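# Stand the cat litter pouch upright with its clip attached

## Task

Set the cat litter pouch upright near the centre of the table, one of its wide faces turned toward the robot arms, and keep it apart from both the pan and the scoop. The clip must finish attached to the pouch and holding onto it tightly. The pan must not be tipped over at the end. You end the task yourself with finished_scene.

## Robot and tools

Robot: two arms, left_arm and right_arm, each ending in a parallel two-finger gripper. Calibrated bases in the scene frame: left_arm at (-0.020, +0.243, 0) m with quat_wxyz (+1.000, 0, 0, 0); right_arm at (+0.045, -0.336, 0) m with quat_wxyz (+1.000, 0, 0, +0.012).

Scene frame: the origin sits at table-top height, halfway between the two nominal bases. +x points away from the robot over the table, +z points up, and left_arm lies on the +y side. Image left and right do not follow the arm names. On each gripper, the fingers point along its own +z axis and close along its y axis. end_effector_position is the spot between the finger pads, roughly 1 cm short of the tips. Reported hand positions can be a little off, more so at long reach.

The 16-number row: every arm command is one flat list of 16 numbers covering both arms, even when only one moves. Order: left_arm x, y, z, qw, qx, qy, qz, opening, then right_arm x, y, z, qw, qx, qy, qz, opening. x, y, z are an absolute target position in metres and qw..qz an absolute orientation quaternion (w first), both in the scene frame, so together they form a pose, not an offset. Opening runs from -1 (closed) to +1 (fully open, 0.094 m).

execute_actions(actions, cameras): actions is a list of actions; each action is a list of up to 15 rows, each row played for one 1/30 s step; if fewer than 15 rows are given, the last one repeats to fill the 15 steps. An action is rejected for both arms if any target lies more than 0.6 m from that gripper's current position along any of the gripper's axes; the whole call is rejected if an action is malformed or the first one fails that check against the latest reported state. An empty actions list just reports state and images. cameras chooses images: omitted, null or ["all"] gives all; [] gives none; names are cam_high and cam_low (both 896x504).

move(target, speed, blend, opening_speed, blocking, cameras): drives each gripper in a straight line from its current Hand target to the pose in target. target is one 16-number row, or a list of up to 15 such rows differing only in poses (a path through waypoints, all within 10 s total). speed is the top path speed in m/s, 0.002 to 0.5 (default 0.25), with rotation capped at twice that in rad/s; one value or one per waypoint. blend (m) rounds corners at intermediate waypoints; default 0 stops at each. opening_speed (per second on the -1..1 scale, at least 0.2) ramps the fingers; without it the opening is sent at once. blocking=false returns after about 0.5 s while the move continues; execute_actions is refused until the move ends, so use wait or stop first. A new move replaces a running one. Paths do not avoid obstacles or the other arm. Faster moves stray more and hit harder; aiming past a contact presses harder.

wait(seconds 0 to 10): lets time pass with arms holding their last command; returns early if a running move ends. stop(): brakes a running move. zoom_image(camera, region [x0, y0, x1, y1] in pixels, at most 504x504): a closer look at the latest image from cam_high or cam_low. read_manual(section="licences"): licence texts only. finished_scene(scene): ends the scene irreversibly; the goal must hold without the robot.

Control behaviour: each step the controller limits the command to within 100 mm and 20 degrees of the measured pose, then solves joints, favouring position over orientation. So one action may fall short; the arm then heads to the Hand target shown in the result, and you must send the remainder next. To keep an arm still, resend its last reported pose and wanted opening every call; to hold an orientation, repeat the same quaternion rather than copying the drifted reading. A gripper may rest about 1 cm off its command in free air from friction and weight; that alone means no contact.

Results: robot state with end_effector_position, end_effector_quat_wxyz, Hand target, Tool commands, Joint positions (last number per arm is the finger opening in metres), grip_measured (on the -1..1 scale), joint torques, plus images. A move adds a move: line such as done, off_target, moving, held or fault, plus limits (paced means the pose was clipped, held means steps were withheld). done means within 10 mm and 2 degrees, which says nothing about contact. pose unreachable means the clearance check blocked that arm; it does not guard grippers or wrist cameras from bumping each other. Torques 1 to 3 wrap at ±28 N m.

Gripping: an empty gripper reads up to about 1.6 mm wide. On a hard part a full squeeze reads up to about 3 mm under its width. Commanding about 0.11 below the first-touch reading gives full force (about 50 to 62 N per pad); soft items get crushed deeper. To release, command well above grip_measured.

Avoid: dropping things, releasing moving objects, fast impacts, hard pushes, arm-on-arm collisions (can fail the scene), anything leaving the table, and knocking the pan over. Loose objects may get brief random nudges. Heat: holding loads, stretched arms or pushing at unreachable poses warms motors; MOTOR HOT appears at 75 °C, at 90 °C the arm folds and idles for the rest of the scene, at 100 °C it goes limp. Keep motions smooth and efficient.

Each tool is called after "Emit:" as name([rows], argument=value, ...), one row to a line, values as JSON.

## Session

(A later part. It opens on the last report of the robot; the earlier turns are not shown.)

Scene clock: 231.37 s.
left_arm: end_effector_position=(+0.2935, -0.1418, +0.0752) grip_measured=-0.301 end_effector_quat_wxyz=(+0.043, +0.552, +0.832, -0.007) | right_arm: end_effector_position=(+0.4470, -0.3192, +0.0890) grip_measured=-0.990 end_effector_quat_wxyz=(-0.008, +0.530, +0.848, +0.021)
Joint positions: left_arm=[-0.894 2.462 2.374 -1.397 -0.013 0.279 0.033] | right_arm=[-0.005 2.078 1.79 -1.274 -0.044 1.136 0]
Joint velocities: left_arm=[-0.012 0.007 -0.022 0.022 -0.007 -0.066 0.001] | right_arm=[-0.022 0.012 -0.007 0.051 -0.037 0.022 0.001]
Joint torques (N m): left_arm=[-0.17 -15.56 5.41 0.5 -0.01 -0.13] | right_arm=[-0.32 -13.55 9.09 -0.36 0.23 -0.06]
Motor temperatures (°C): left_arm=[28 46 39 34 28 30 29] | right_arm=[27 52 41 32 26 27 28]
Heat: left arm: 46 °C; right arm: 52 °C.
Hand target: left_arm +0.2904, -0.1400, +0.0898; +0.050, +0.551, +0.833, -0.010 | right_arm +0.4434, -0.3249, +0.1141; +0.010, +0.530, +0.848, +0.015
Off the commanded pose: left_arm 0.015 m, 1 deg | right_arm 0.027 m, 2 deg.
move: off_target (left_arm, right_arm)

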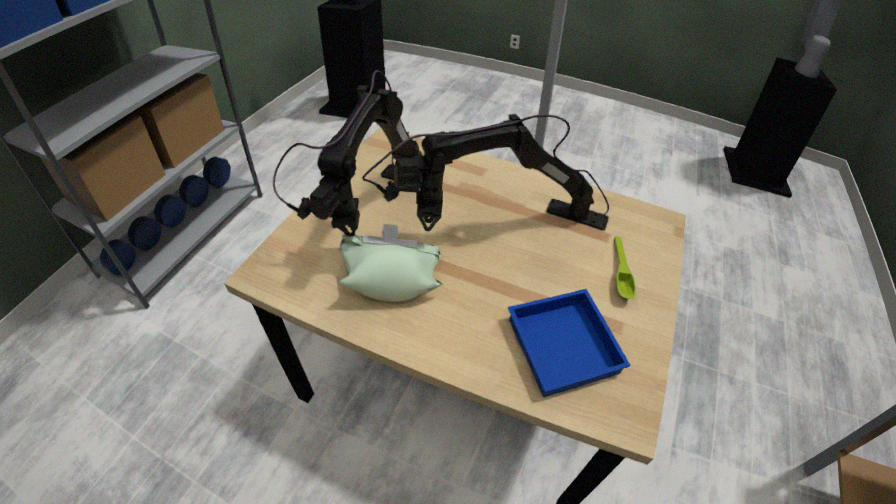

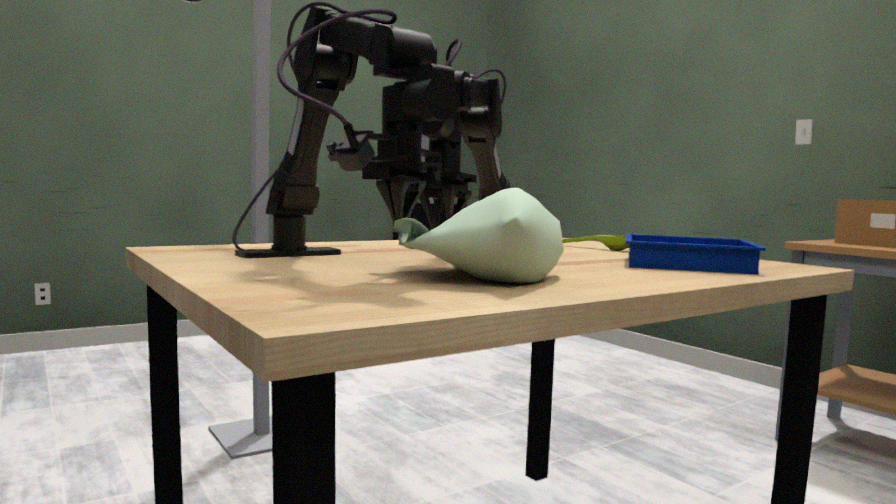

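Emit:
move([
  [0.2900, -0.1400, 0.095, 0.0511, 0.5504, 0.8332, -0.0114, -0.3, 0.4400, -0.323, 0.135, 0.0092, 0.5298, 0.8480, 0.0148, -1.0],
  [0.2900, -0.1400, 0.095, 0.0511, 0.5504, 0.8332, -0.0114, -0.3, 0.4350, -0.321, 0.155, 0.0092, 0.5298, 0.8480, 0.0148, -1.0],
], speed=0.05, cameras=["cam_high", "cam_low"])

Emit:
zoom_image(camera="cam_high", region=[310, 180, 490, 310])

Emit:
zoom_image(camera="cam_low", region=[360, 150, 600, 300])

Scene clock: 233.40 s.
left_arm: end_effector_position=(+0.2905, -0.1380, +0.0748) grip_measured=-0.301 end_effector_quat_wxyz=(+0.034, +0.552, +0.833, -0.004) | right_arm: end_effector_position=(+0.4427, -0.3137, +0.1231) grip_measured=-0.990 end_effector_quat_wxyz=(-0.012, +0.529, +0.848, +0.021)
Joint positions: left_arm=[-0.894 2.462 2.374 -1.416 -0.013 0.278 0.033] | right_arm=[0.007 2.07 1.913 -1.411 -0.05 1.147 0]
Joint velocities: left_arm=[-0.002 -0.012 0.002 0.022 0.007 0.037 -0.001] | right_arm=[-0.007 -0.012 -0.012 -0.051 -0.022 -0.051 0]
Joint torques (N m): left_arm=[-0.2 -15.65 7.06 0.44 0.06 -0.04] | right_arm=[-0.36 -14.69 9.36 -0.38 0.34 -0.02]
Motor temperatures (°C): left_arm=[28 48 39 34 28 30 29] | right_arm=[27 52 41 32 26 27 28]
Heat: left arm: 48 °C; right arm: 52 °C.
Hand target: left_arm +0.2900, -0.1399, +0.0947; +0.051, +0.551, +0.833, -0.012 | right_arm +0.4345, -0.3205, +0.1535; +0.010, +0.530, +0.848, +0.016
Off the commanded pose: left_arm 0.020 m, 2 deg | right_arm 0.034 m, 3 deg.
move: off_target (left_arm, right_arm)

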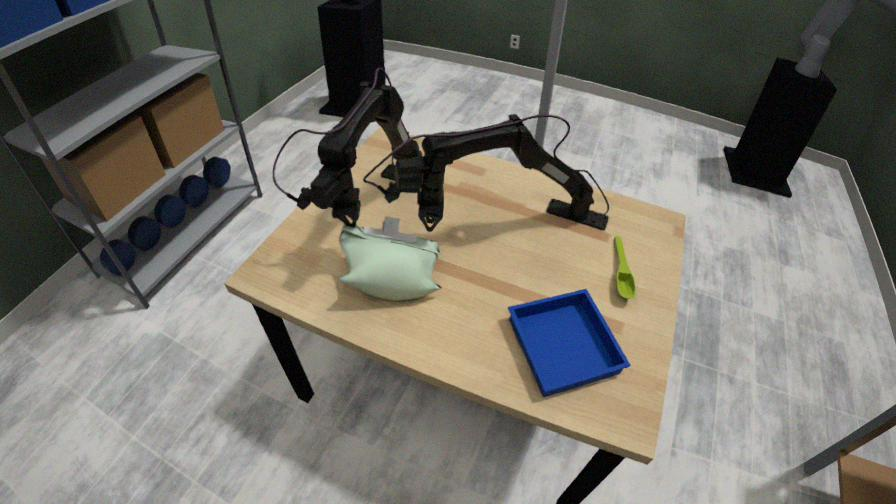

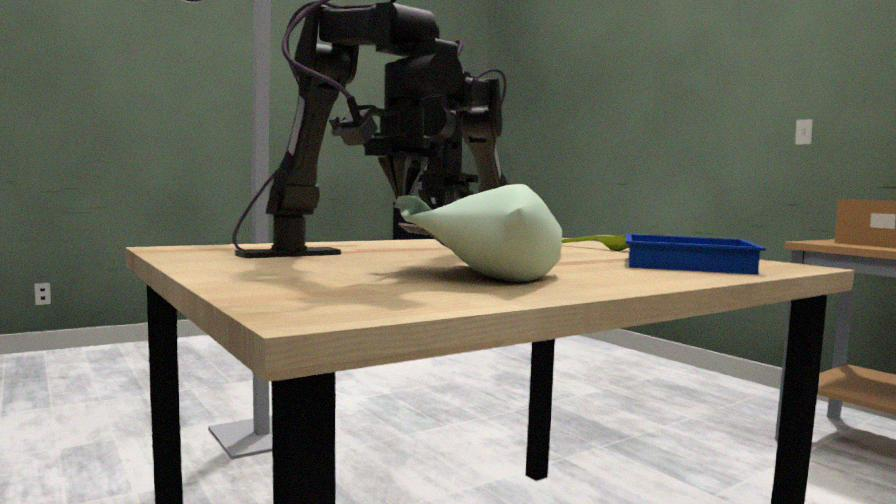

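Scaled by 2.800.

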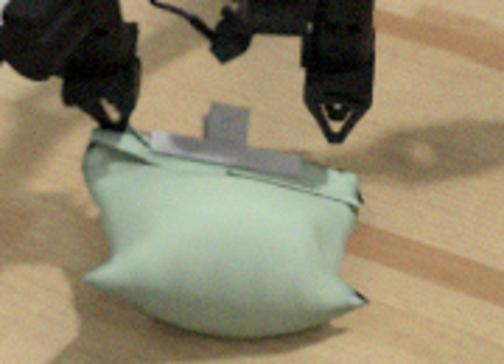

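Scaled by 2.100.

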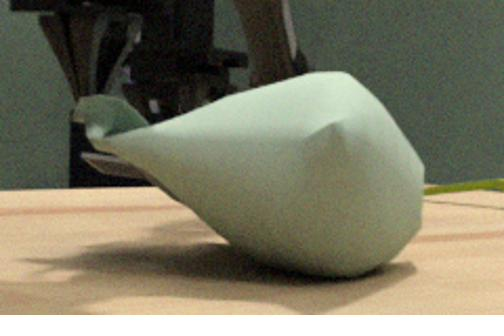

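Emit:
zoom_image(camera="cam_high", region=[395, 210, 455, 270])

Emit:
zoom_image(camera="cam_low", region=[380, 190, 450, 260])

Scaled by 8.400.

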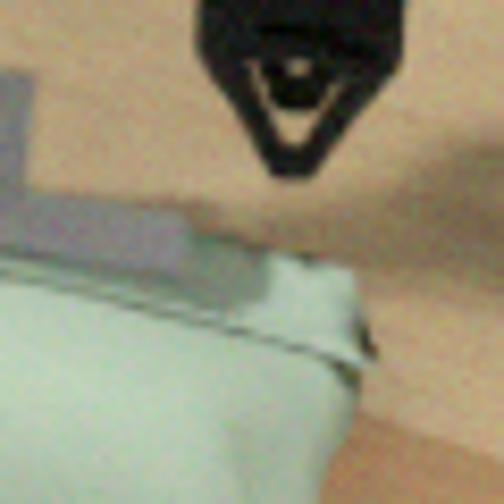

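Scaled by 7.200.

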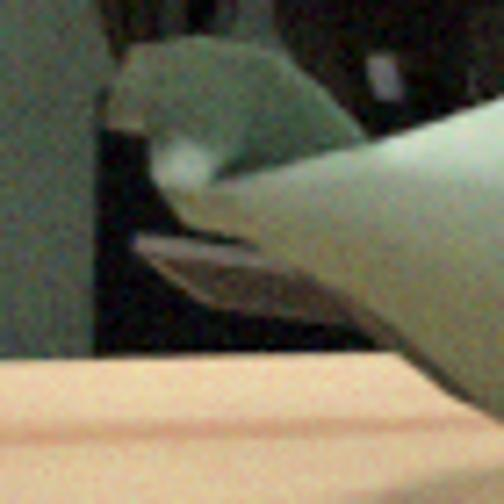

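Emit:
move([
  [0.3060, -0.1370, 0.060, 0.0511, 0.5504, 0.8332, -0.0114, 0.05, 0.4350, -0.321, 0.155, 0.0092, 0.5298, 0.8480, 0.0148, -1.0],
  [0.3105, -0.1370, 0.022, 0.0511, 0.5504, 0.8332, -0.0114, 0.05, 0.4350, -0.321, 0.155, 0.0092, 0.5298, 0.8480, 0.0148, -1.0],
], speed=0.05, cameras=["cam_high"])

Emit:
zoom_image(camera="cam_high", region=[395, 210, 455, 270])

Scene clock: 238.27 s.
left_arm: end_effector_position=(+0.3055, -0.1351, +0.0240) grip_measured=+0.049 end_effector_quat_wxyz=(+0.043, +0.552, +0.833, -0.006) | right_arm: end_effector_position=(+0.4414, -0.3138, +0.1231) grip_measured=-0.990 end_effector_quat_wxyz=(-0.015, +0.530, +0.848, +0.020)
Joint positions: left_arm=[-0.867 2.462 2.17 -1.193 -0.013 0.304 0.049] | right_arm=[0.007 2.07 1.913 -1.416 -0.05 1.148 0]
Joint velocities: left_arm=[0.012 -0.027 -0.007 -0.037 0.007 0.007 -0.001] | right_arm=[0.002 0.022 -0.017 -0.022 -0.022 0.007 0.001]
Joint torques (N m): left_arm=[0.68 -12.72 5.37 0.91 0.06 0.06] | right_arm=[-0.16 -14.56 9.29 -0.45 0.28 -0.04]
Motor temperatures (°C): left_arm=[28 52 39 34 28 30 29] | right_arm=[27 52 40 32 26 27 28]
Heat: left arm: 52 °C; right arm: 52 °C.
Hand target: left_arm +0.3100, -0.1367, +0.0218; +0.051, +0.551, +0.833, -0.012 | right_arm +0.4344, -0.3206, +0.1535; +0.010, +0.530, +0.848, +0.016
Off the commanded pose: left_arm 0.006 m, 1 deg | right_arm 0.033 m, 3 deg.
move: off_target (right_arm)
Images, in order (width x height): cam_high 896x504.

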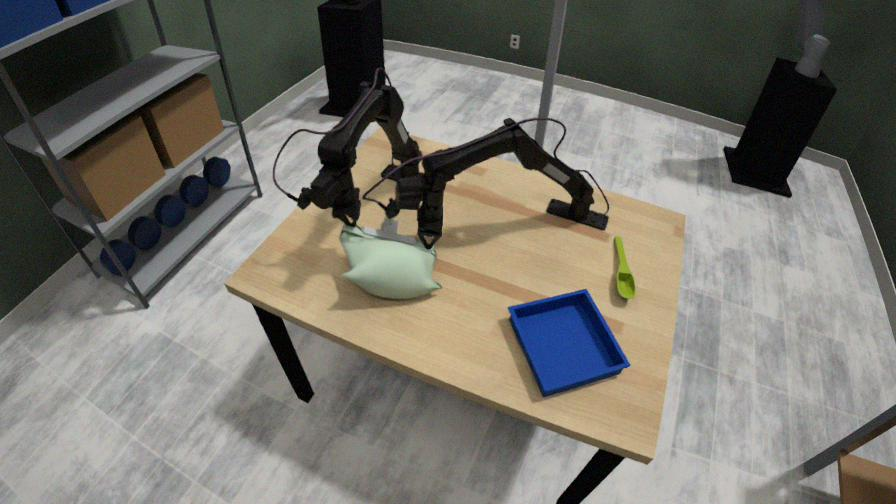

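Scaled by 8.400.

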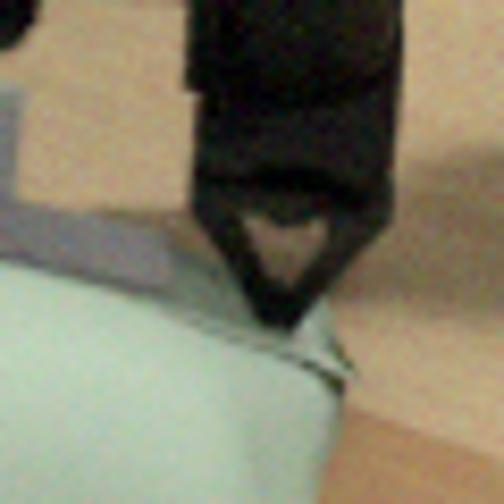

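Emit:
zoom_image(camera="cam_high", region=[310, 180, 490, 310])

Scaled by 2.800.

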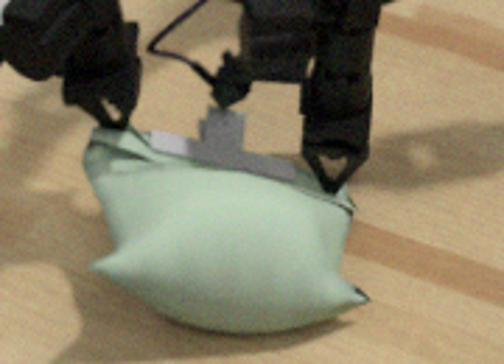

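Emit:
move([
  [0.3105, -0.1370, 0.055, 0.0511, 0.5504, 0.8332, -0.0114, 0.05, 0.4350, -0.321, 0.155, 0.0092, 0.5298, 0.8480, 0.0148, -1.0],
  [0.3200, -0.1335, 0.050, 0.0511, 0.5504, 0.8332, -0.0114, 0.05, 0.4350, -0.321, 0.155, 0.0092, 0.5298, 0.8480, 0.0148, -1.0],
  [0.3190, -0.1335, 0.032, 0.0511, 0.5504, 0.8332, -0.0114, 0.05, 0.4350, -0.321, 0.155, 0.0092, 0.5298, 0.8480, 0.0148, -1.0],
], speed=0.05, cameras=["cam_high"])

Emit:
zoom_image(camera="cam_high", region=[395, 210, 455, 270])

Emit:
zoom_image(camera="cam_high", region=[310, 180, 490, 310])

Scene clock: 240.60 s.
left_arm: end_effector_position=(+0.3201, -0.1322, +0.0421) grip_measured=+0.049 end_effector_quat_wxyz=(+0.057, +0.548, +0.834, -0.009) | right_arm: end_effector_position=(+0.4414, -0.3143, +0.1231) grip_measured=-0.990 end_effector_quat_wxyz=(-0.014, +0.530, +0.848, +0.019)
Joint positions: left_arm=[-0.84 2.462 2.239 -1.233 -0.012 0.323 0.049] | right_arm=[0.007 2.07 1.913 -1.416 -0.047 1.148 0]
Joint velocities: left_arm=[-0.007 0.022 -0.007 -0.037 -0.007 -0.037 -0.001] | right_arm=[-0.002 0.002 -0.017 0.037 -0.022 0.037 0]
Joint torques (N m): left_arm=[-0.01 -11.55 5.87 0.8 0.07 0.07] | right_arm=[-0.13 -14.5 9.24 -0.46 0.26 -0.1]
Motor temperatures (°C): left_arm=[28 52 39 34 28 30 29] | right_arm=[27 52 40 32 26 27 28]
Heat: left arm: 52 °C; right arm: 52 °C.
Hand target: left_arm +0.3189, -0.1336, +0.0320; +0.051, +0.550, +0.833, -0.012 | right_arm +0.4344, -0.3207, +0.1535; +0.010, +0.530, +0.848, +0.016
Off the commanded pose: left_arm 0.010 m, 1 deg | right_arm 0.033 m, 3 deg.
move: off_target (right_arm)
Images, in order (width x height): cam_high 896x504.

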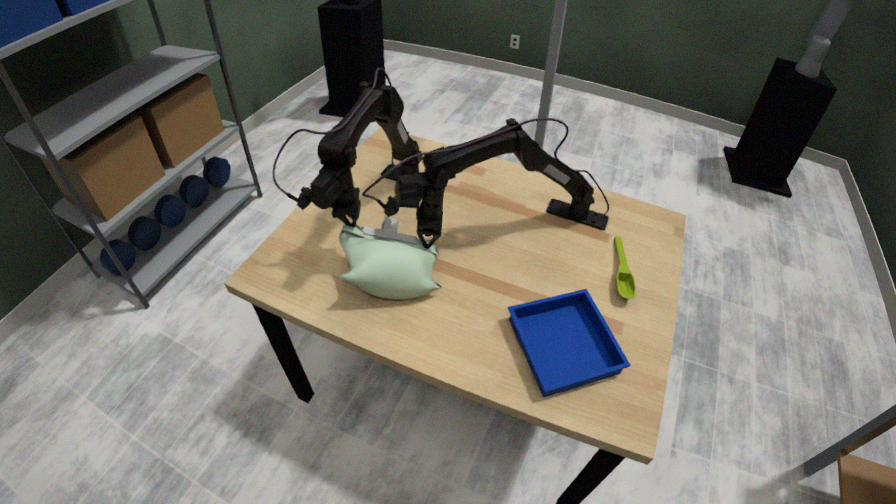

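Scaled by 8.400.

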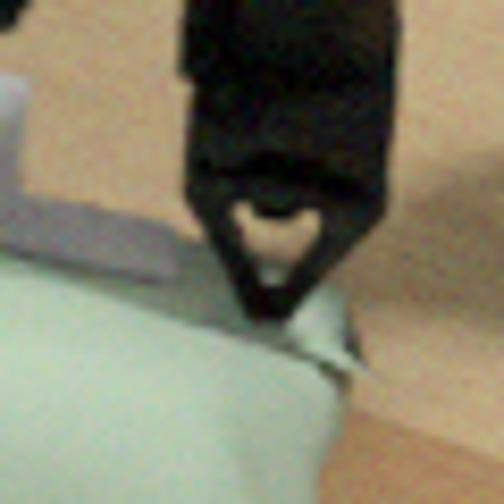

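Scaled by 2.800.

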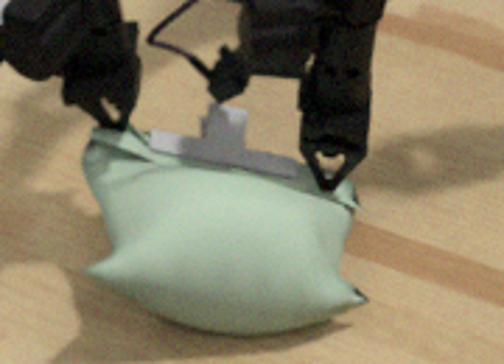

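Emit:
move(target=[0.3150, -0.1350, 0.010, 0.0511, 0.5504, 0.8332, -0.0114, 0.05, 0.4350, -0.321, 0.155, 0.0092, 0.5298, 0.8480, 0.0148, -1.0], speed=0.04, cameras=["cam_high"])

Emit:
zoom_image(camera="cam_high", region=[395, 210, 455, 270])

Emit:
zoom_image(camera="cam_high", region=[310, 180, 490, 310])

Scene clock: 241.77 s.
left_arm: end_effector_position=(+0.3156, -0.1333, +0.0209) grip_measured=+0.049 end_effector_quat_wxyz=(+0.053, +0.551, +0.833, -0.009) | right_arm: end_effector_position=(+0.4396, -0.3144, +0.1231) grip_measured=-0.990 end_effector_quat_wxyz=(-0.017, +0.530, +0.848, +0.017)
Joint positions: left_arm=[-0.848 2.462 2.156 -1.157 -0.009 0.323 0.049] | right_arm=[0.007 2.07 1.913 -1.423 -0.047 1.148 0]
Joint velocities: left_arm=[-0.017 0.007 0.027 0.007 -0.007 -0.037 -0.001] | right_arm=[-0.002 -0.012 -0.012 -0.022 -0.081 -0.095 0.002]
Joint torques (N m): left_arm=[-0.31 -12.04 4.78 0.91 -0.04 -0.02] | right_arm=[-0.25 -14.39 9.17 -0.37 0.28 -0.05]
Motor temperatures (°C): left_arm=[28 52 39 34 28 30 29] | right_arm=[27 52 40 32 26 27 28]
Heat: left arm: 52 °C; right arm: 52 °C.
Hand target: left_arm +0.3145, -0.1345, +0.0102; +0.051, +0.550, +0.833, -0.011 | right_arm +0.4343, -0.3207, +0.1536; +0.010, +0.530, +0.848, +0.015
Off the commanded pose: left_arm 0.011 m, 0 deg | right_arm 0.033 m, 3 deg.
move: off_target (left_arm, right_arm)
Images, in order (width x height): cam_high 896x504.

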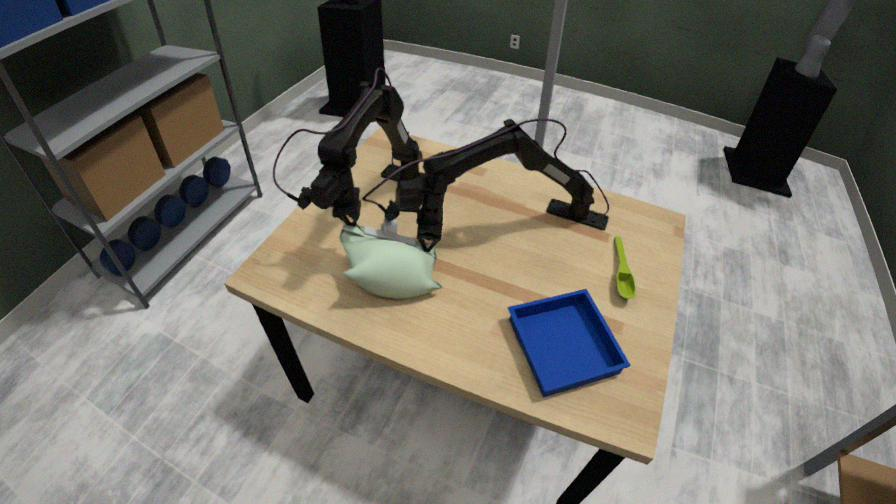

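Scaled by 8.400.

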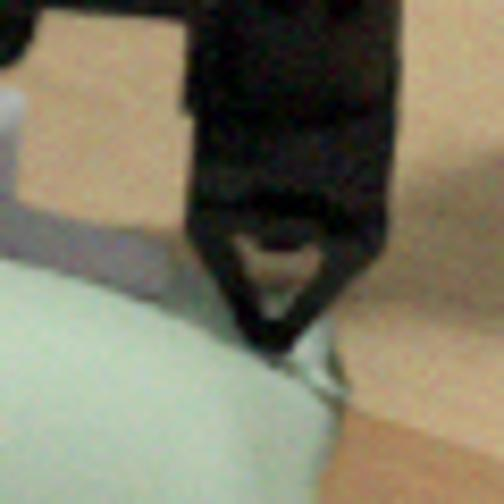

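Scaled by 2.800.

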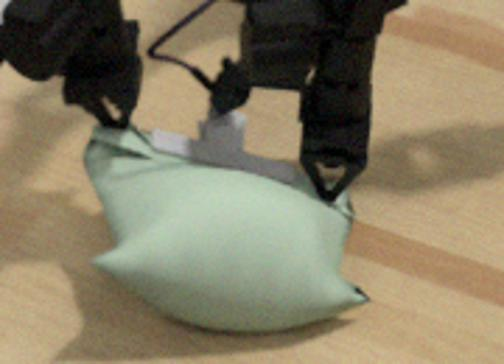

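Emit:
move(target=[0.3140, -0.1340, -0.004, 0.0511, 0.5504, 0.8332, -0.0114, 0.05, 0.4350, -0.321, 0.155, 0.0092, 0.5298, 0.8480, 0.0148, -1.0], speed=0.04, cameras=["cam_high"])

Emit:
zoom_image(camera="cam_high", region=[395, 210, 455, 270])

Scene clock: 242.80 s.
left_arm: end_effector_position=(+0.3160, -0.1348, +0.0131) grip_measured=+0.049 end_effector_quat_wxyz=(+0.059, +0.552, +0.832, -0.011) | right_arm: end_effector_position=(+0.4379, -0.3132, +0.1231) grip_measured=-0.990 end_effector_quat_wxyz=(-0.020, +0.529, +0.848, +0.015)
Joint positions: left_arm=[-0.849 2.457 2.114 -1.108 -0.01 0.323 0.049] | right_arm=[0.01 2.07 1.913 -1.43 -0.047 1.148 0]
Joint velocities: left_arm=[-0.007 -0.022 -0.017 -0.066 0.037 -0.066 0] | right_arm=[-0.007 -0.012 -0.002 0.007 -0.007 0.037 0.001]
Joint torques (N m): left_arm=[-0.17 -11.19 3.86 0.98 0.04 -0.05] | right_arm=[-0.44 -14.56 9.31 -0.33 0.29 -0.08]
Motor temperatures (°C): left_arm=[28 52 39 34 28 30 29] | right_arm=[27 52 40 32 26 27 28]
Heat: left arm: 52 °C; right arm: 52 °C.
Hand target: left_arm +0.3136, -0.1333, -0.0036; +0.051, +0.550, +0.833, -0.011 | right_arm +0.4342, -0.3207, +0.1537; +0.010, +0.530, +0.848, +0.015
Off the commanded pose: left_arm 0.017 m, 1 deg | right_arm 0.033 m, 3 deg.
move: off_target (left_arm, right_arm)
Images, in order (width x height): cam_high 896x504.

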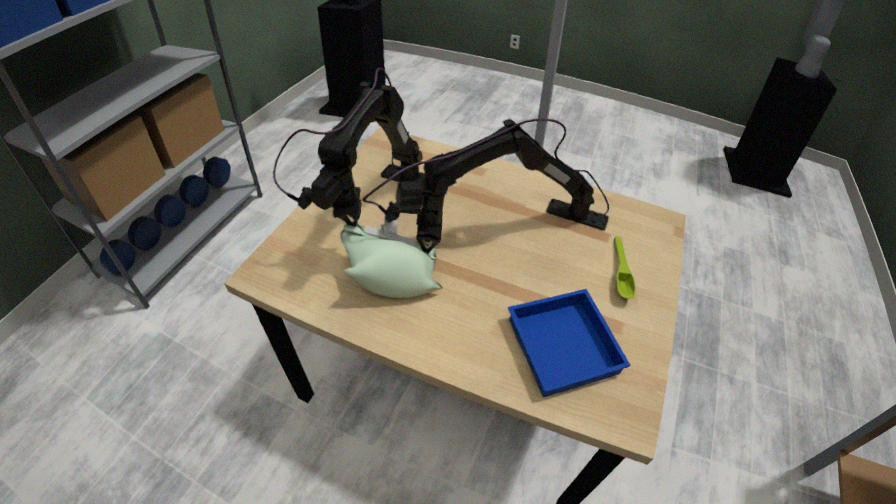

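Scaled by 8.400.

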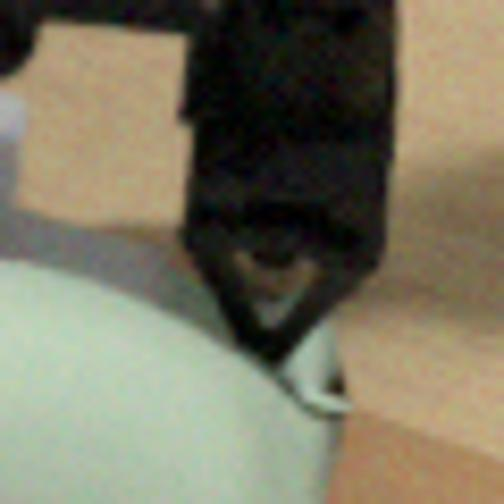

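Emit:
move(target=[0.3145, -0.1335, -0.006, 0.0511, 0.5504, 0.8332, -0.0114, -0.45, 0.4350, -0.321, 0.155, 0.0092, 0.5298, 0.8480, 0.0148, -1.0], speed=0.03, opening_speed=0.4, cameras=["cam_high"])

Emit:
zoom_image(camera="cam_high", region=[395, 210, 455, 270])

Scene clock: 244.40 s.
left_arm: end_effector_position=(+0.3191, -0.1361, +0.0132) grip_measured=-0.448 end_effector_quat_wxyz=(+0.067, +0.551, +0.832, -0.009) | right_arm: end_effector_position=(+0.4379, -0.3132, +0.1231) grip_measured=-0.990 end_effector_quat_wxyz=(-0.020, +0.529, +0.848, +0.015)
Joint positions: left_arm=[-0.849 2.456 2.111 -1.092 -0.018 0.322 0.026] | right_arm=[0.01 2.07 1.913 -1.43 -0.047 1.149 0]
Joint velocities: left_arm=[-0.017 -0.032 -0.007 -0.037 0.051 -0.037 0] | right_arm=[0.012 0.002 -0.027 -0.022 -0.139 -0.051 0]
Joint torques (N m): left_arm=[-0.03 -11.23 3.79 0.94 0.12 -0.04] | right_arm=[-0.32 -14.67 9.31 -0.35 0.28 -0.01]
Motor temperatures (°C): left_arm=[28 51 39 34 28 30 29] | right_arm=[27 51 40 32 26 27 28]
Heat: left arm: 51 °C; right arm: 51 °C.
Hand target: left_arm +0.3140, -0.1330, -0.0054; +0.051, +0.550, +0.833, -0.011 | right_arm +0.4342, -0.3207, +0.1538; +0.010, +0.530, +0.848, +0.015
Off the commanded pose: left_arm 0.020 m, 2 deg | right_arm 0.033 m, 3 deg.
move: off_target (left_arm, right_arm)
Images, in order (width x height): cam_high 896x504.

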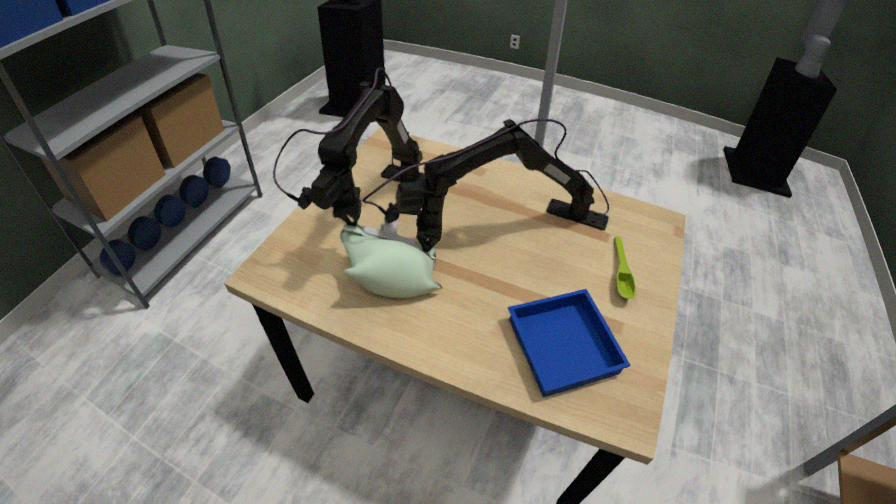

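Scaled by 8.400.

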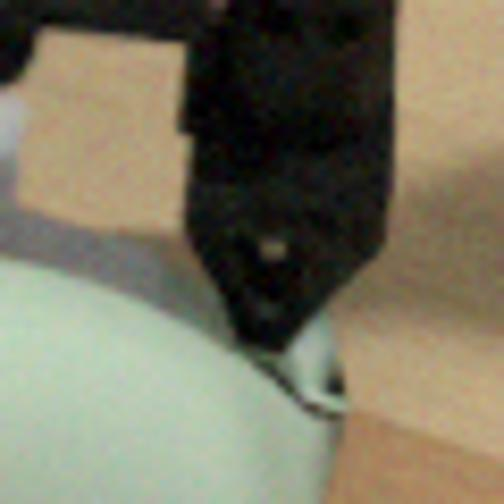

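Emit:
move(target=[0.3155, -0.1335, -0.006, 0.0511, 0.5504, 0.8332, -0.0114, -1.0, 0.4350, -0.321, 0.155, 0.0092, 0.5298, 0.8480, 0.0148, -1.0], speed=0.03, opening_speed=0.4, cameras=["cam_high"])

Emit:
zoom_image(camera="cam_high", region=[395, 210, 455, 270])

Scene clock: 246.13 s.
left_arm: end_effector_position=(+0.3197, -0.1372, +0.0130) grip_measured=-0.995 end_effector_quat_wxyz=(+0.069, +0.551, +0.832, -0.010) | right_arm: end_effector_position=(+0.4379, -0.3132, +0.1231) grip_measured=-0.990 end_effector_quat_wxyz=(-0.020, +0.529, +0.848, +0.015)
Joint positions: left_arm=[-0.849 2.456 2.11 -1.086 -0.016 0.322 0] | right_arm=[0.01 2.07 1.913 -1.43 -0.047 1.149 0]
Joint velocities: left_arm=[0.022 -0.017 0.027 0.007 0.051 0.051 0] | right_arm=[0.002 -0.002 -0.012 -0.037 0.022 -0.022 0]
Joint torques (N m): left_arm=[0.24 -10.89 4.46 0.85 0.15 -0.02] | right_arm=[-0.38 -14.6 8.98 -0.33 0.29 -0.01]
Motor temperatures (°C): left_arm=[28 50 39 34 28 30 29] | right_arm=[27 51 40 32 26 27 28]
Heat: left arm: 50 °C; right arm: 51 °C.
Hand target: left_arm +0.3150, -0.1329, -0.0054; +0.051, +0.550, +0.833, -0.011 | right_arm +0.4342, -0.3207, +0.1538; +0.010, +0.530, +0.848, +0.015
Off the commanded pose: left_arm 0.020 m, 2 deg | right_arm 0.033 m, 3 deg.
move: off_target (left_arm, right_arm)
Images, in order (width x height): cam_high 896x504.

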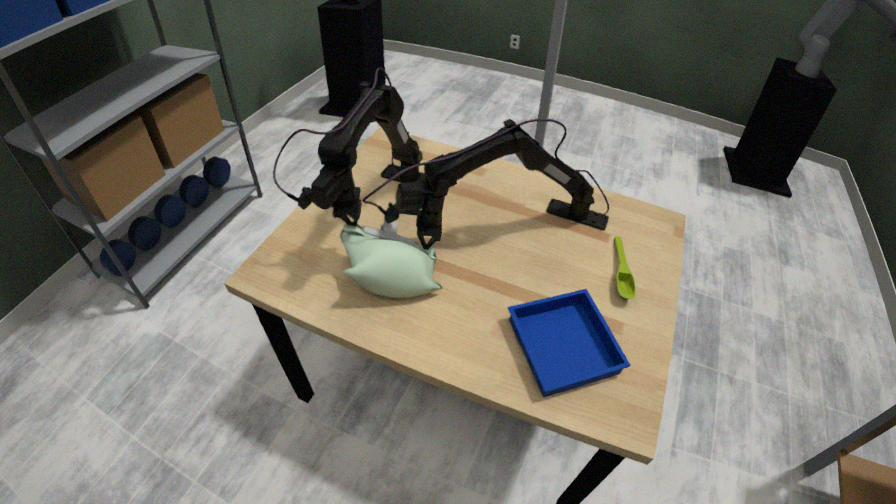

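Scaled by 8.400.

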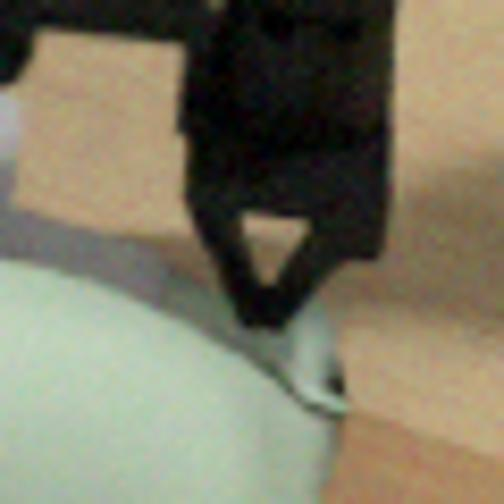

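Emit:
move(target=[0.3180, -0.1360, 0.035, 0.0511, 0.5504, 0.8332, -0.0114, -1.0, 0.4350, -0.321, 0.155, 0.0092, 0.5298, 0.8480, 0.0148, -1.0], speed=0.03, cameras=["cam_high"])

Emit:
zoom_image(camera="cam_high", region=[395, 210, 455, 270])

Scene clock: 248.27 s.
left_arm: end_effector_position=(+0.3172, -0.1348, +0.0401) grip_measured=-0.995 end_effector_quat_wxyz=(+0.058, +0.551, +0.832, -0.008) | right_arm: end_effector_position=(+0.4388, -0.3139, +0.1231) grip_measured=-0.990 end_effector_quat_wxyz=(-0.017, +0.529, +0.848, +0.015)
Joint positions: left_arm=[-0.849 2.462 2.231 -1.225 -0.015 0.322 0] | right_arm=[0.01 2.07 1.913 -1.426 -0.044 1.149 0]
Joint velocities: left_arm=[0.007 -0.007 0.022 -0.007 -0.051 -0.037 0] | right_arm=[-0.002 0.002 -0.012 -0.037 -0.007 0.022 0.001]
Joint torques (N m): left_arm=[0.43 -10.86 8.49 0.53 0.09 -0.01] | right_arm=[-0.64 -14.65 9.24 -0.38 0.25 -0.05]
Motor temperatures (°C): left_arm=[28 50 39 34 28 30 29] | right_arm=[27 51 40 32 26 27 28]
Heat: left arm: 50 °C; right arm: 51 °C.
Hand target: left_arm +0.3181, -0.1361, +0.0352; +0.052, +0.550, +0.833, -0.011 | right_arm +0.4342, -0.3207, +0.1537; +0.010, +0.530, +0.848, +0.015
Off the commanded pose: left_arm 0.005 m, 1 deg | right_arm 0.033 m, 3 deg.
move: off_target (right_arm)
Images, in order (width x height): cam_high 896x504.

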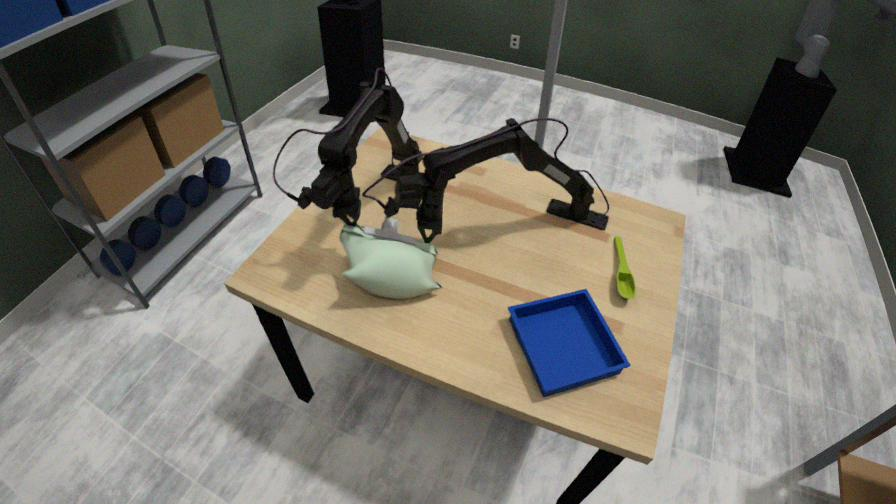

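Scaled by 8.400.

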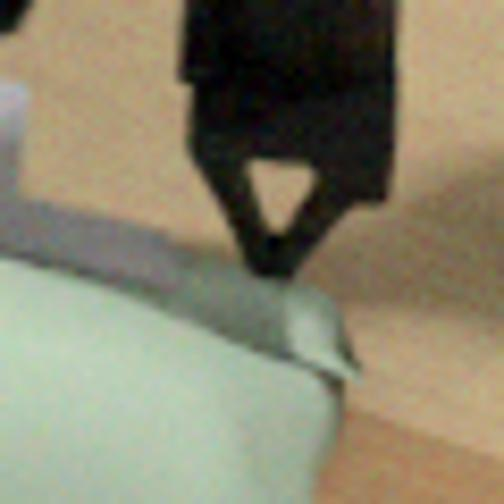

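Emit:
move(target=[0.3180, -0.1360, 0.060, 0.0511, 0.5504, 0.8332, -0.0114, -1.0, 0.4350, -0.321, 0.155, 0.0092, 0.5298, 0.8480, 0.0148, -1.0], speed=0.03, cameras=["cam_high"])

Emit:
zoom_image(camera="cam_high", region=[395, 210, 455, 270])

Scene clock: 249.87 s.
left_arm: end_effector_position=(+0.3172, -0.1349, +0.0651) grip_measured=-0.995 end_effector_quat_wxyz=(+0.058, +0.551, +0.832, -0.008) | right_arm: end_effector_position=(+0.4388, -0.3139, +0.1231) grip_measured=-0.990 end_effector_quat_wxyz=(-0.017, +0.529, +0.848, +0.015)
Joint positions: left_arm=[-0.849 2.472 2.349 -1.332 -0.014 0.322 0] | right_arm=[0.01 2.07 1.913 -1.426 -0.044 1.149 0]
Joint velocities: left_arm=[0.002 -0.007 -0.002 0.007 -0.007 0.037 -0.001] | right_arm=[-0.007 -0.002 0.022 0.022 -0.022 -0.125 -0.001]
Joint torques (N m): left_arm=[0.18 -10.89 8.28 0.53 0.07 -0.01] | right_arm=[-0.39 -14.61 9.13 -0.35 0.26 -0.04]
Motor temperatures (°C): left_arm=[28 50 39 34 28 30 29] | right_arm=[27 51 40 32 26 27 28]
Heat: left arm: 50 °C; right arm: 51 °C.
Hand target: left_arm +0.3180, -0.1361, +0.0600; +0.052, +0.550, +0.833, -0.011 | right_arm +0.4342, -0.3207, +0.1537; +0.010, +0.530, +0.848, +0.015
Off the commanded pose: left_arm 0.005 m, 1 deg | right_arm 0.033 m, 3 deg.
move: off_target (right_arm)
Images, in order (width x height): cam_high 896x504.

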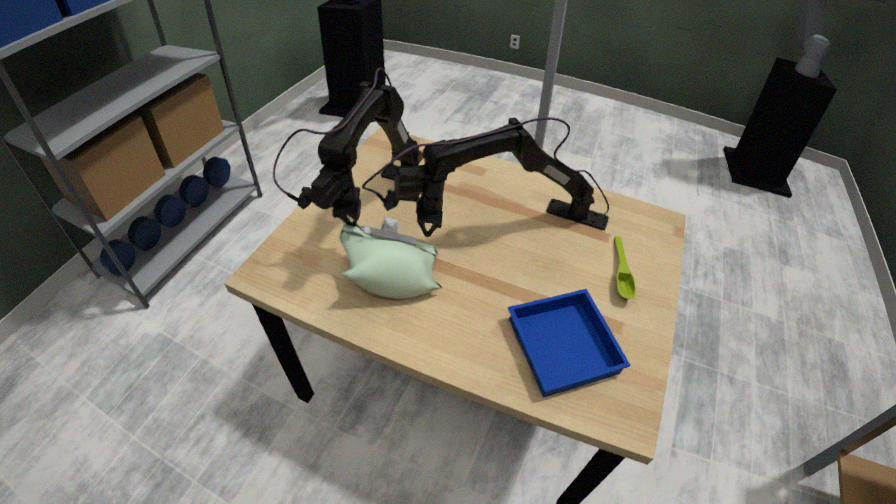

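Scaled by 8.400.

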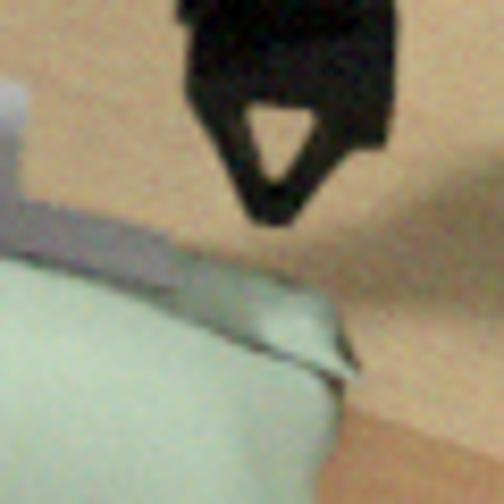

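Emit:
move([
  [0.3000, -0.1100, 0.110, 0.0511, 0.5504, 0.8332, -0.0114, -0.3, 0.4350, -0.321, 0.155, 0.0092, 0.5298, 0.8480, 0.0148, -1.0],
  [0.2700, 0.0100, 0.160, 0.0511, 0.5504, 0.8332, -0.0114, -0.3, 0.4350, -0.321, 0.155, 0.0092, 0.5298, 0.8480, 0.0148, -1.0],
], speed=0.12, blend=0.03, cameras=["cam_high"])

Emit:
zoom_image(camera="cam_high", region=[310, 180, 490, 310])

Scene clock: 255.87 s.
left_arm: end_effector_position=(+0.2757, +0.0075, +0.1560) grip_measured=-0.301 end_effector_quat_wxyz=(+0.047, +0.549, +0.835, -0.008) | right_arm: end_effector_position=(+0.4388, -0.3139, +0.1231) grip_measured=-0.990 end_effector_quat_wxyz=(-0.017, +0.529, +0.848, +0.015)
Joint positions: left_arm=[-0.671 1.895 1.793 -1.373 0.007 0.491 0.033] | right_arm=[0.01 2.07 1.913 -1.426 -0.044 1.149 0]
Joint velocities: left_arm=[0.012 0.012 0.002 -0.037 0.051 -0.022 0] | right_arm=[-0.002 -0.012 0.007 -0.066 0.051 0.007 0]
Joint torques (N m): left_arm=[0.24 -10.32 5.5 0.56 0.13 0.1] | right_arm=[-0.54 -14.67 9.17 -0.38 0.25 -0.03]
Motor temperatures (°C): left_arm=[28 50 39 34 28 30 29] | right_arm=[27 51 40 32 26 27 28]
Heat: left arm: 50 °C; right arm: 51 °C.
Hand target: left_arm +0.2718, +0.0087, +0.1614; +0.052, +0.550, +0.833, -0.014 | right_arm +0.4342, -0.3207, +0.1537; +0.010, +0.530, +0.848, +0.015
Off the commanded pose: left_arm 0.007 m, 1 deg | right_arm 0.033 m, 3 deg.
move: off_target (right_arm); blend cut to 0.0296 m at target 1
Images, in order (width x height): cam_high 896x504.

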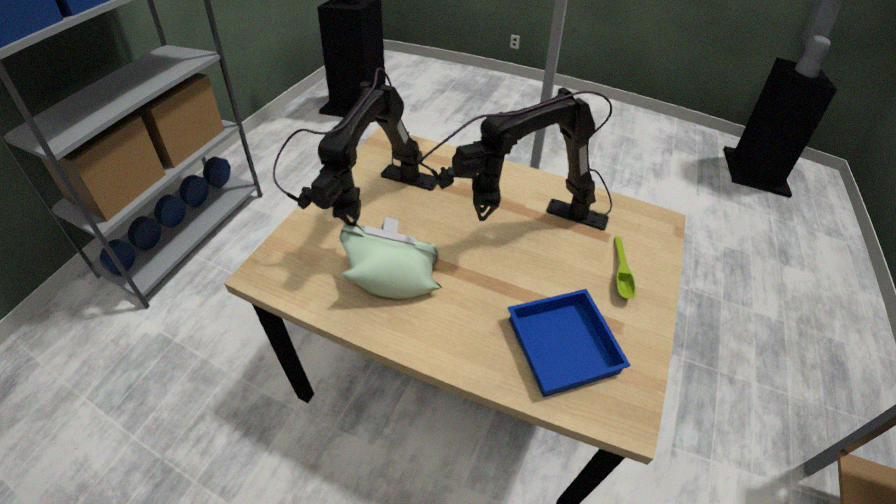

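Scaled by 2.800.

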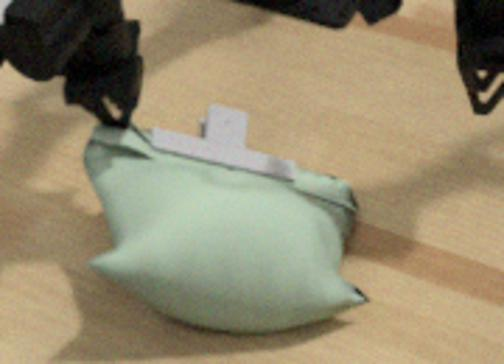

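Emit:
zoom_image(camera="cam_high", region=[395, 215, 445, 265])

Emit:
zoom_image(camera="cam_high", region=[330, 205, 400, 265])

Scaled by 10.080.

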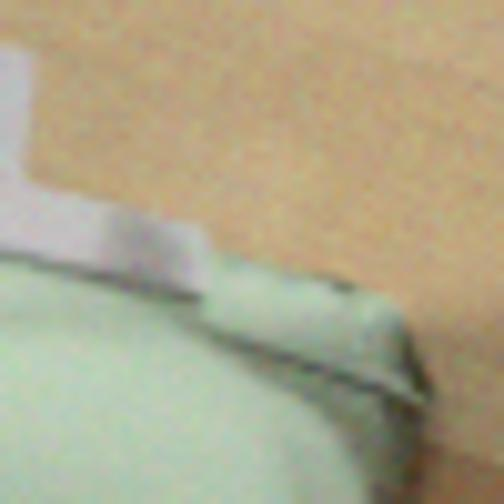

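Scaled by 7.200.

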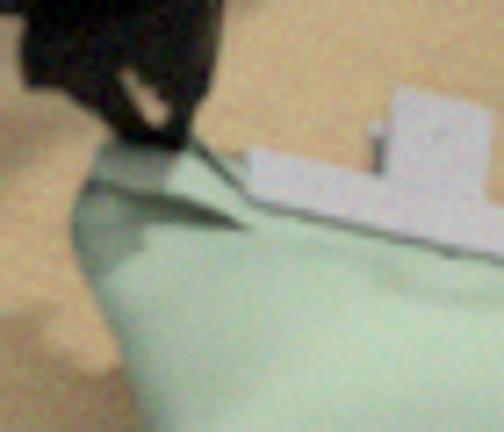

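Emit:
move([
  [0.2700, 0.0100, 0.160, 0.0511, 0.5504, 0.8332, -0.0114, -0.3, 0.3850, -0.3180, 0.154, 0.01062, 0.60866, 0.79323, 0.01385, -1.0],
  [0.2700, 0.0100, 0.160, 0.0511, 0.5504, 0.8332, -0.0114, -0.3, 0.3350, -0.3020, 0.148, 0.01179, 0.67549, 0.73717, 0.01287, -1.0],
], speed=0.06, blend=0.03, cameras=["cam_high", "cam_low"])

Emit:
zoom_image(camera="cam_high", region=[310, 180, 490, 310])

Emit:
zoom_image(camera="cam_low", region=[360, 150, 600, 300])

Scene clock: 260.33 s.
left_arm: end_effector_position=(+0.2731, +0.0095, +0.1519) grip_measured=-0.301 end_effector_quat_wxyz=(+0.039, +0.549, +0.835, -0.007) | right_arm: end_effector_position=(+0.3507, -0.2957, +0.1376) grip_measured=-0.990 end_effector_quat_wxyz=(+0.007, +0.676, +0.736, +0.024)
Joint positions: left_arm=[-0.671 1.895 1.777 -1.373 0.007 0.492 0.033] | right_arm=[0.091 1.666 1.443 -1.302 -0.022 1.602 0]
Joint velocities: left_arm=[-0.022 -0.007 -0.017 0.007 -0.022 -0.007 -0.001] | right_arm=[0.007 0.012 0.007 -0.066 0.037 0.007 0]
Joint torques (N m): left_arm=[-0.05 -10.96 5.48 0.64 0.04 0.05] | right_arm=[0.35 -10.36 5.29 -0.24 0.17 -0.03]
Motor temperatures (°C): left_arm=[28 48 39 33 28 30 29] | right_arm=[27 51 39 32 26 27 28]
Heat: left arm: 48 °C; right arm: 51 °C.
Hand target: left_arm +0.2701, +0.0100, +0.1599; +0.051, +0.551, +0.833, -0.011 | right_arm +0.3357, -0.2998, +0.1478; +0.011, +0.675, +0.738, +0.013
Off the commanded pose: left_arm 0.009 m, 1 deg | right_arm 0.020 m, 1 deg.
move: off_target (right_arm)

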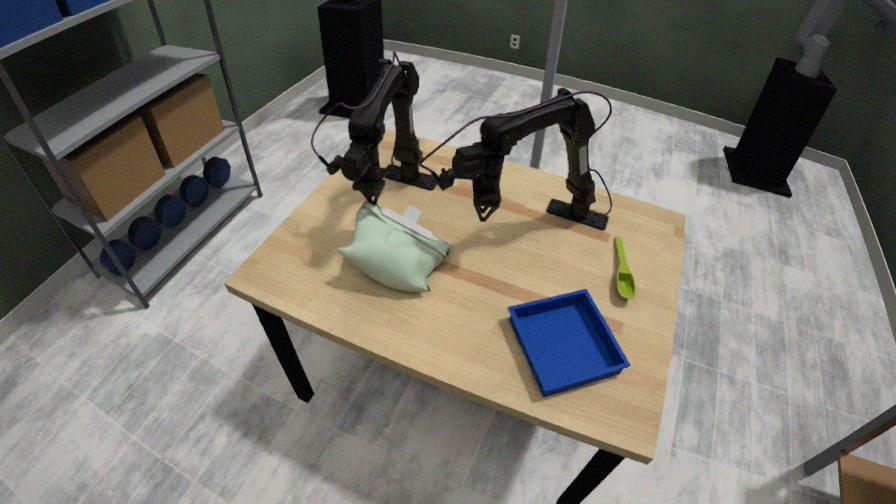

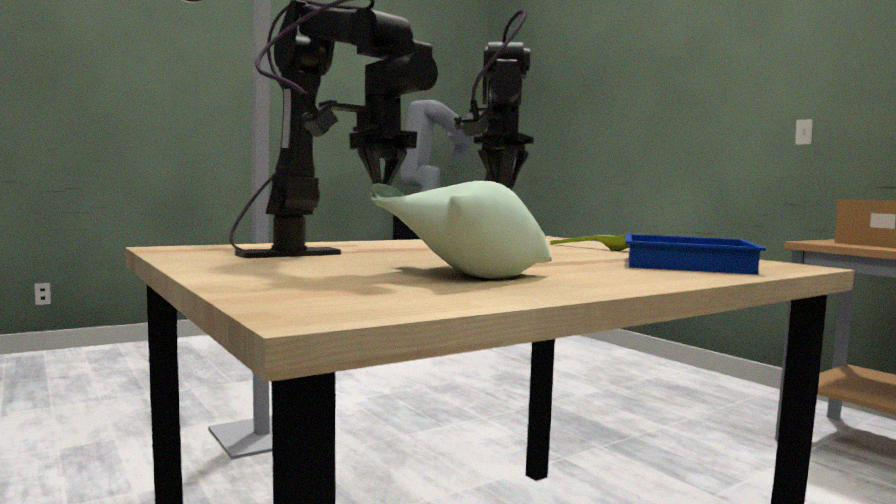

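Scaled by 2.800.

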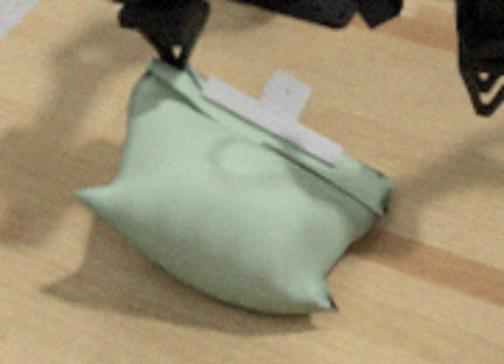

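Scaled by 2.100.

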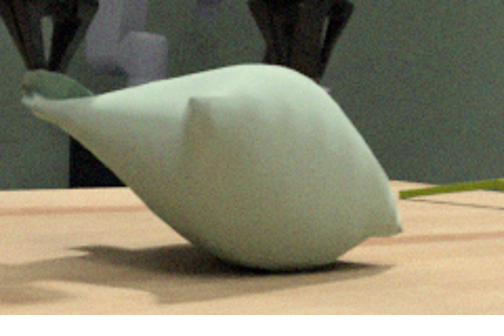

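Emit:
zoom_image(camera="cam_high", region=[405, 215, 465, 275])

Emit:
zoom_image(camera="cam_high", region=[350, 190, 420, 250])

Scaled by 8.400.

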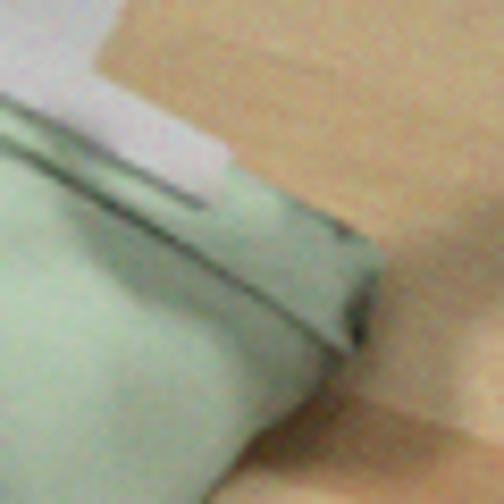

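Scaled by 7.200.

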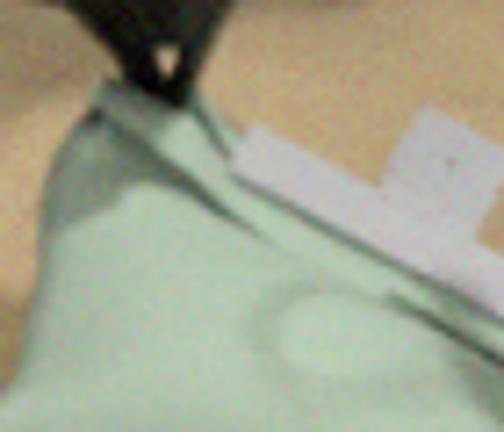

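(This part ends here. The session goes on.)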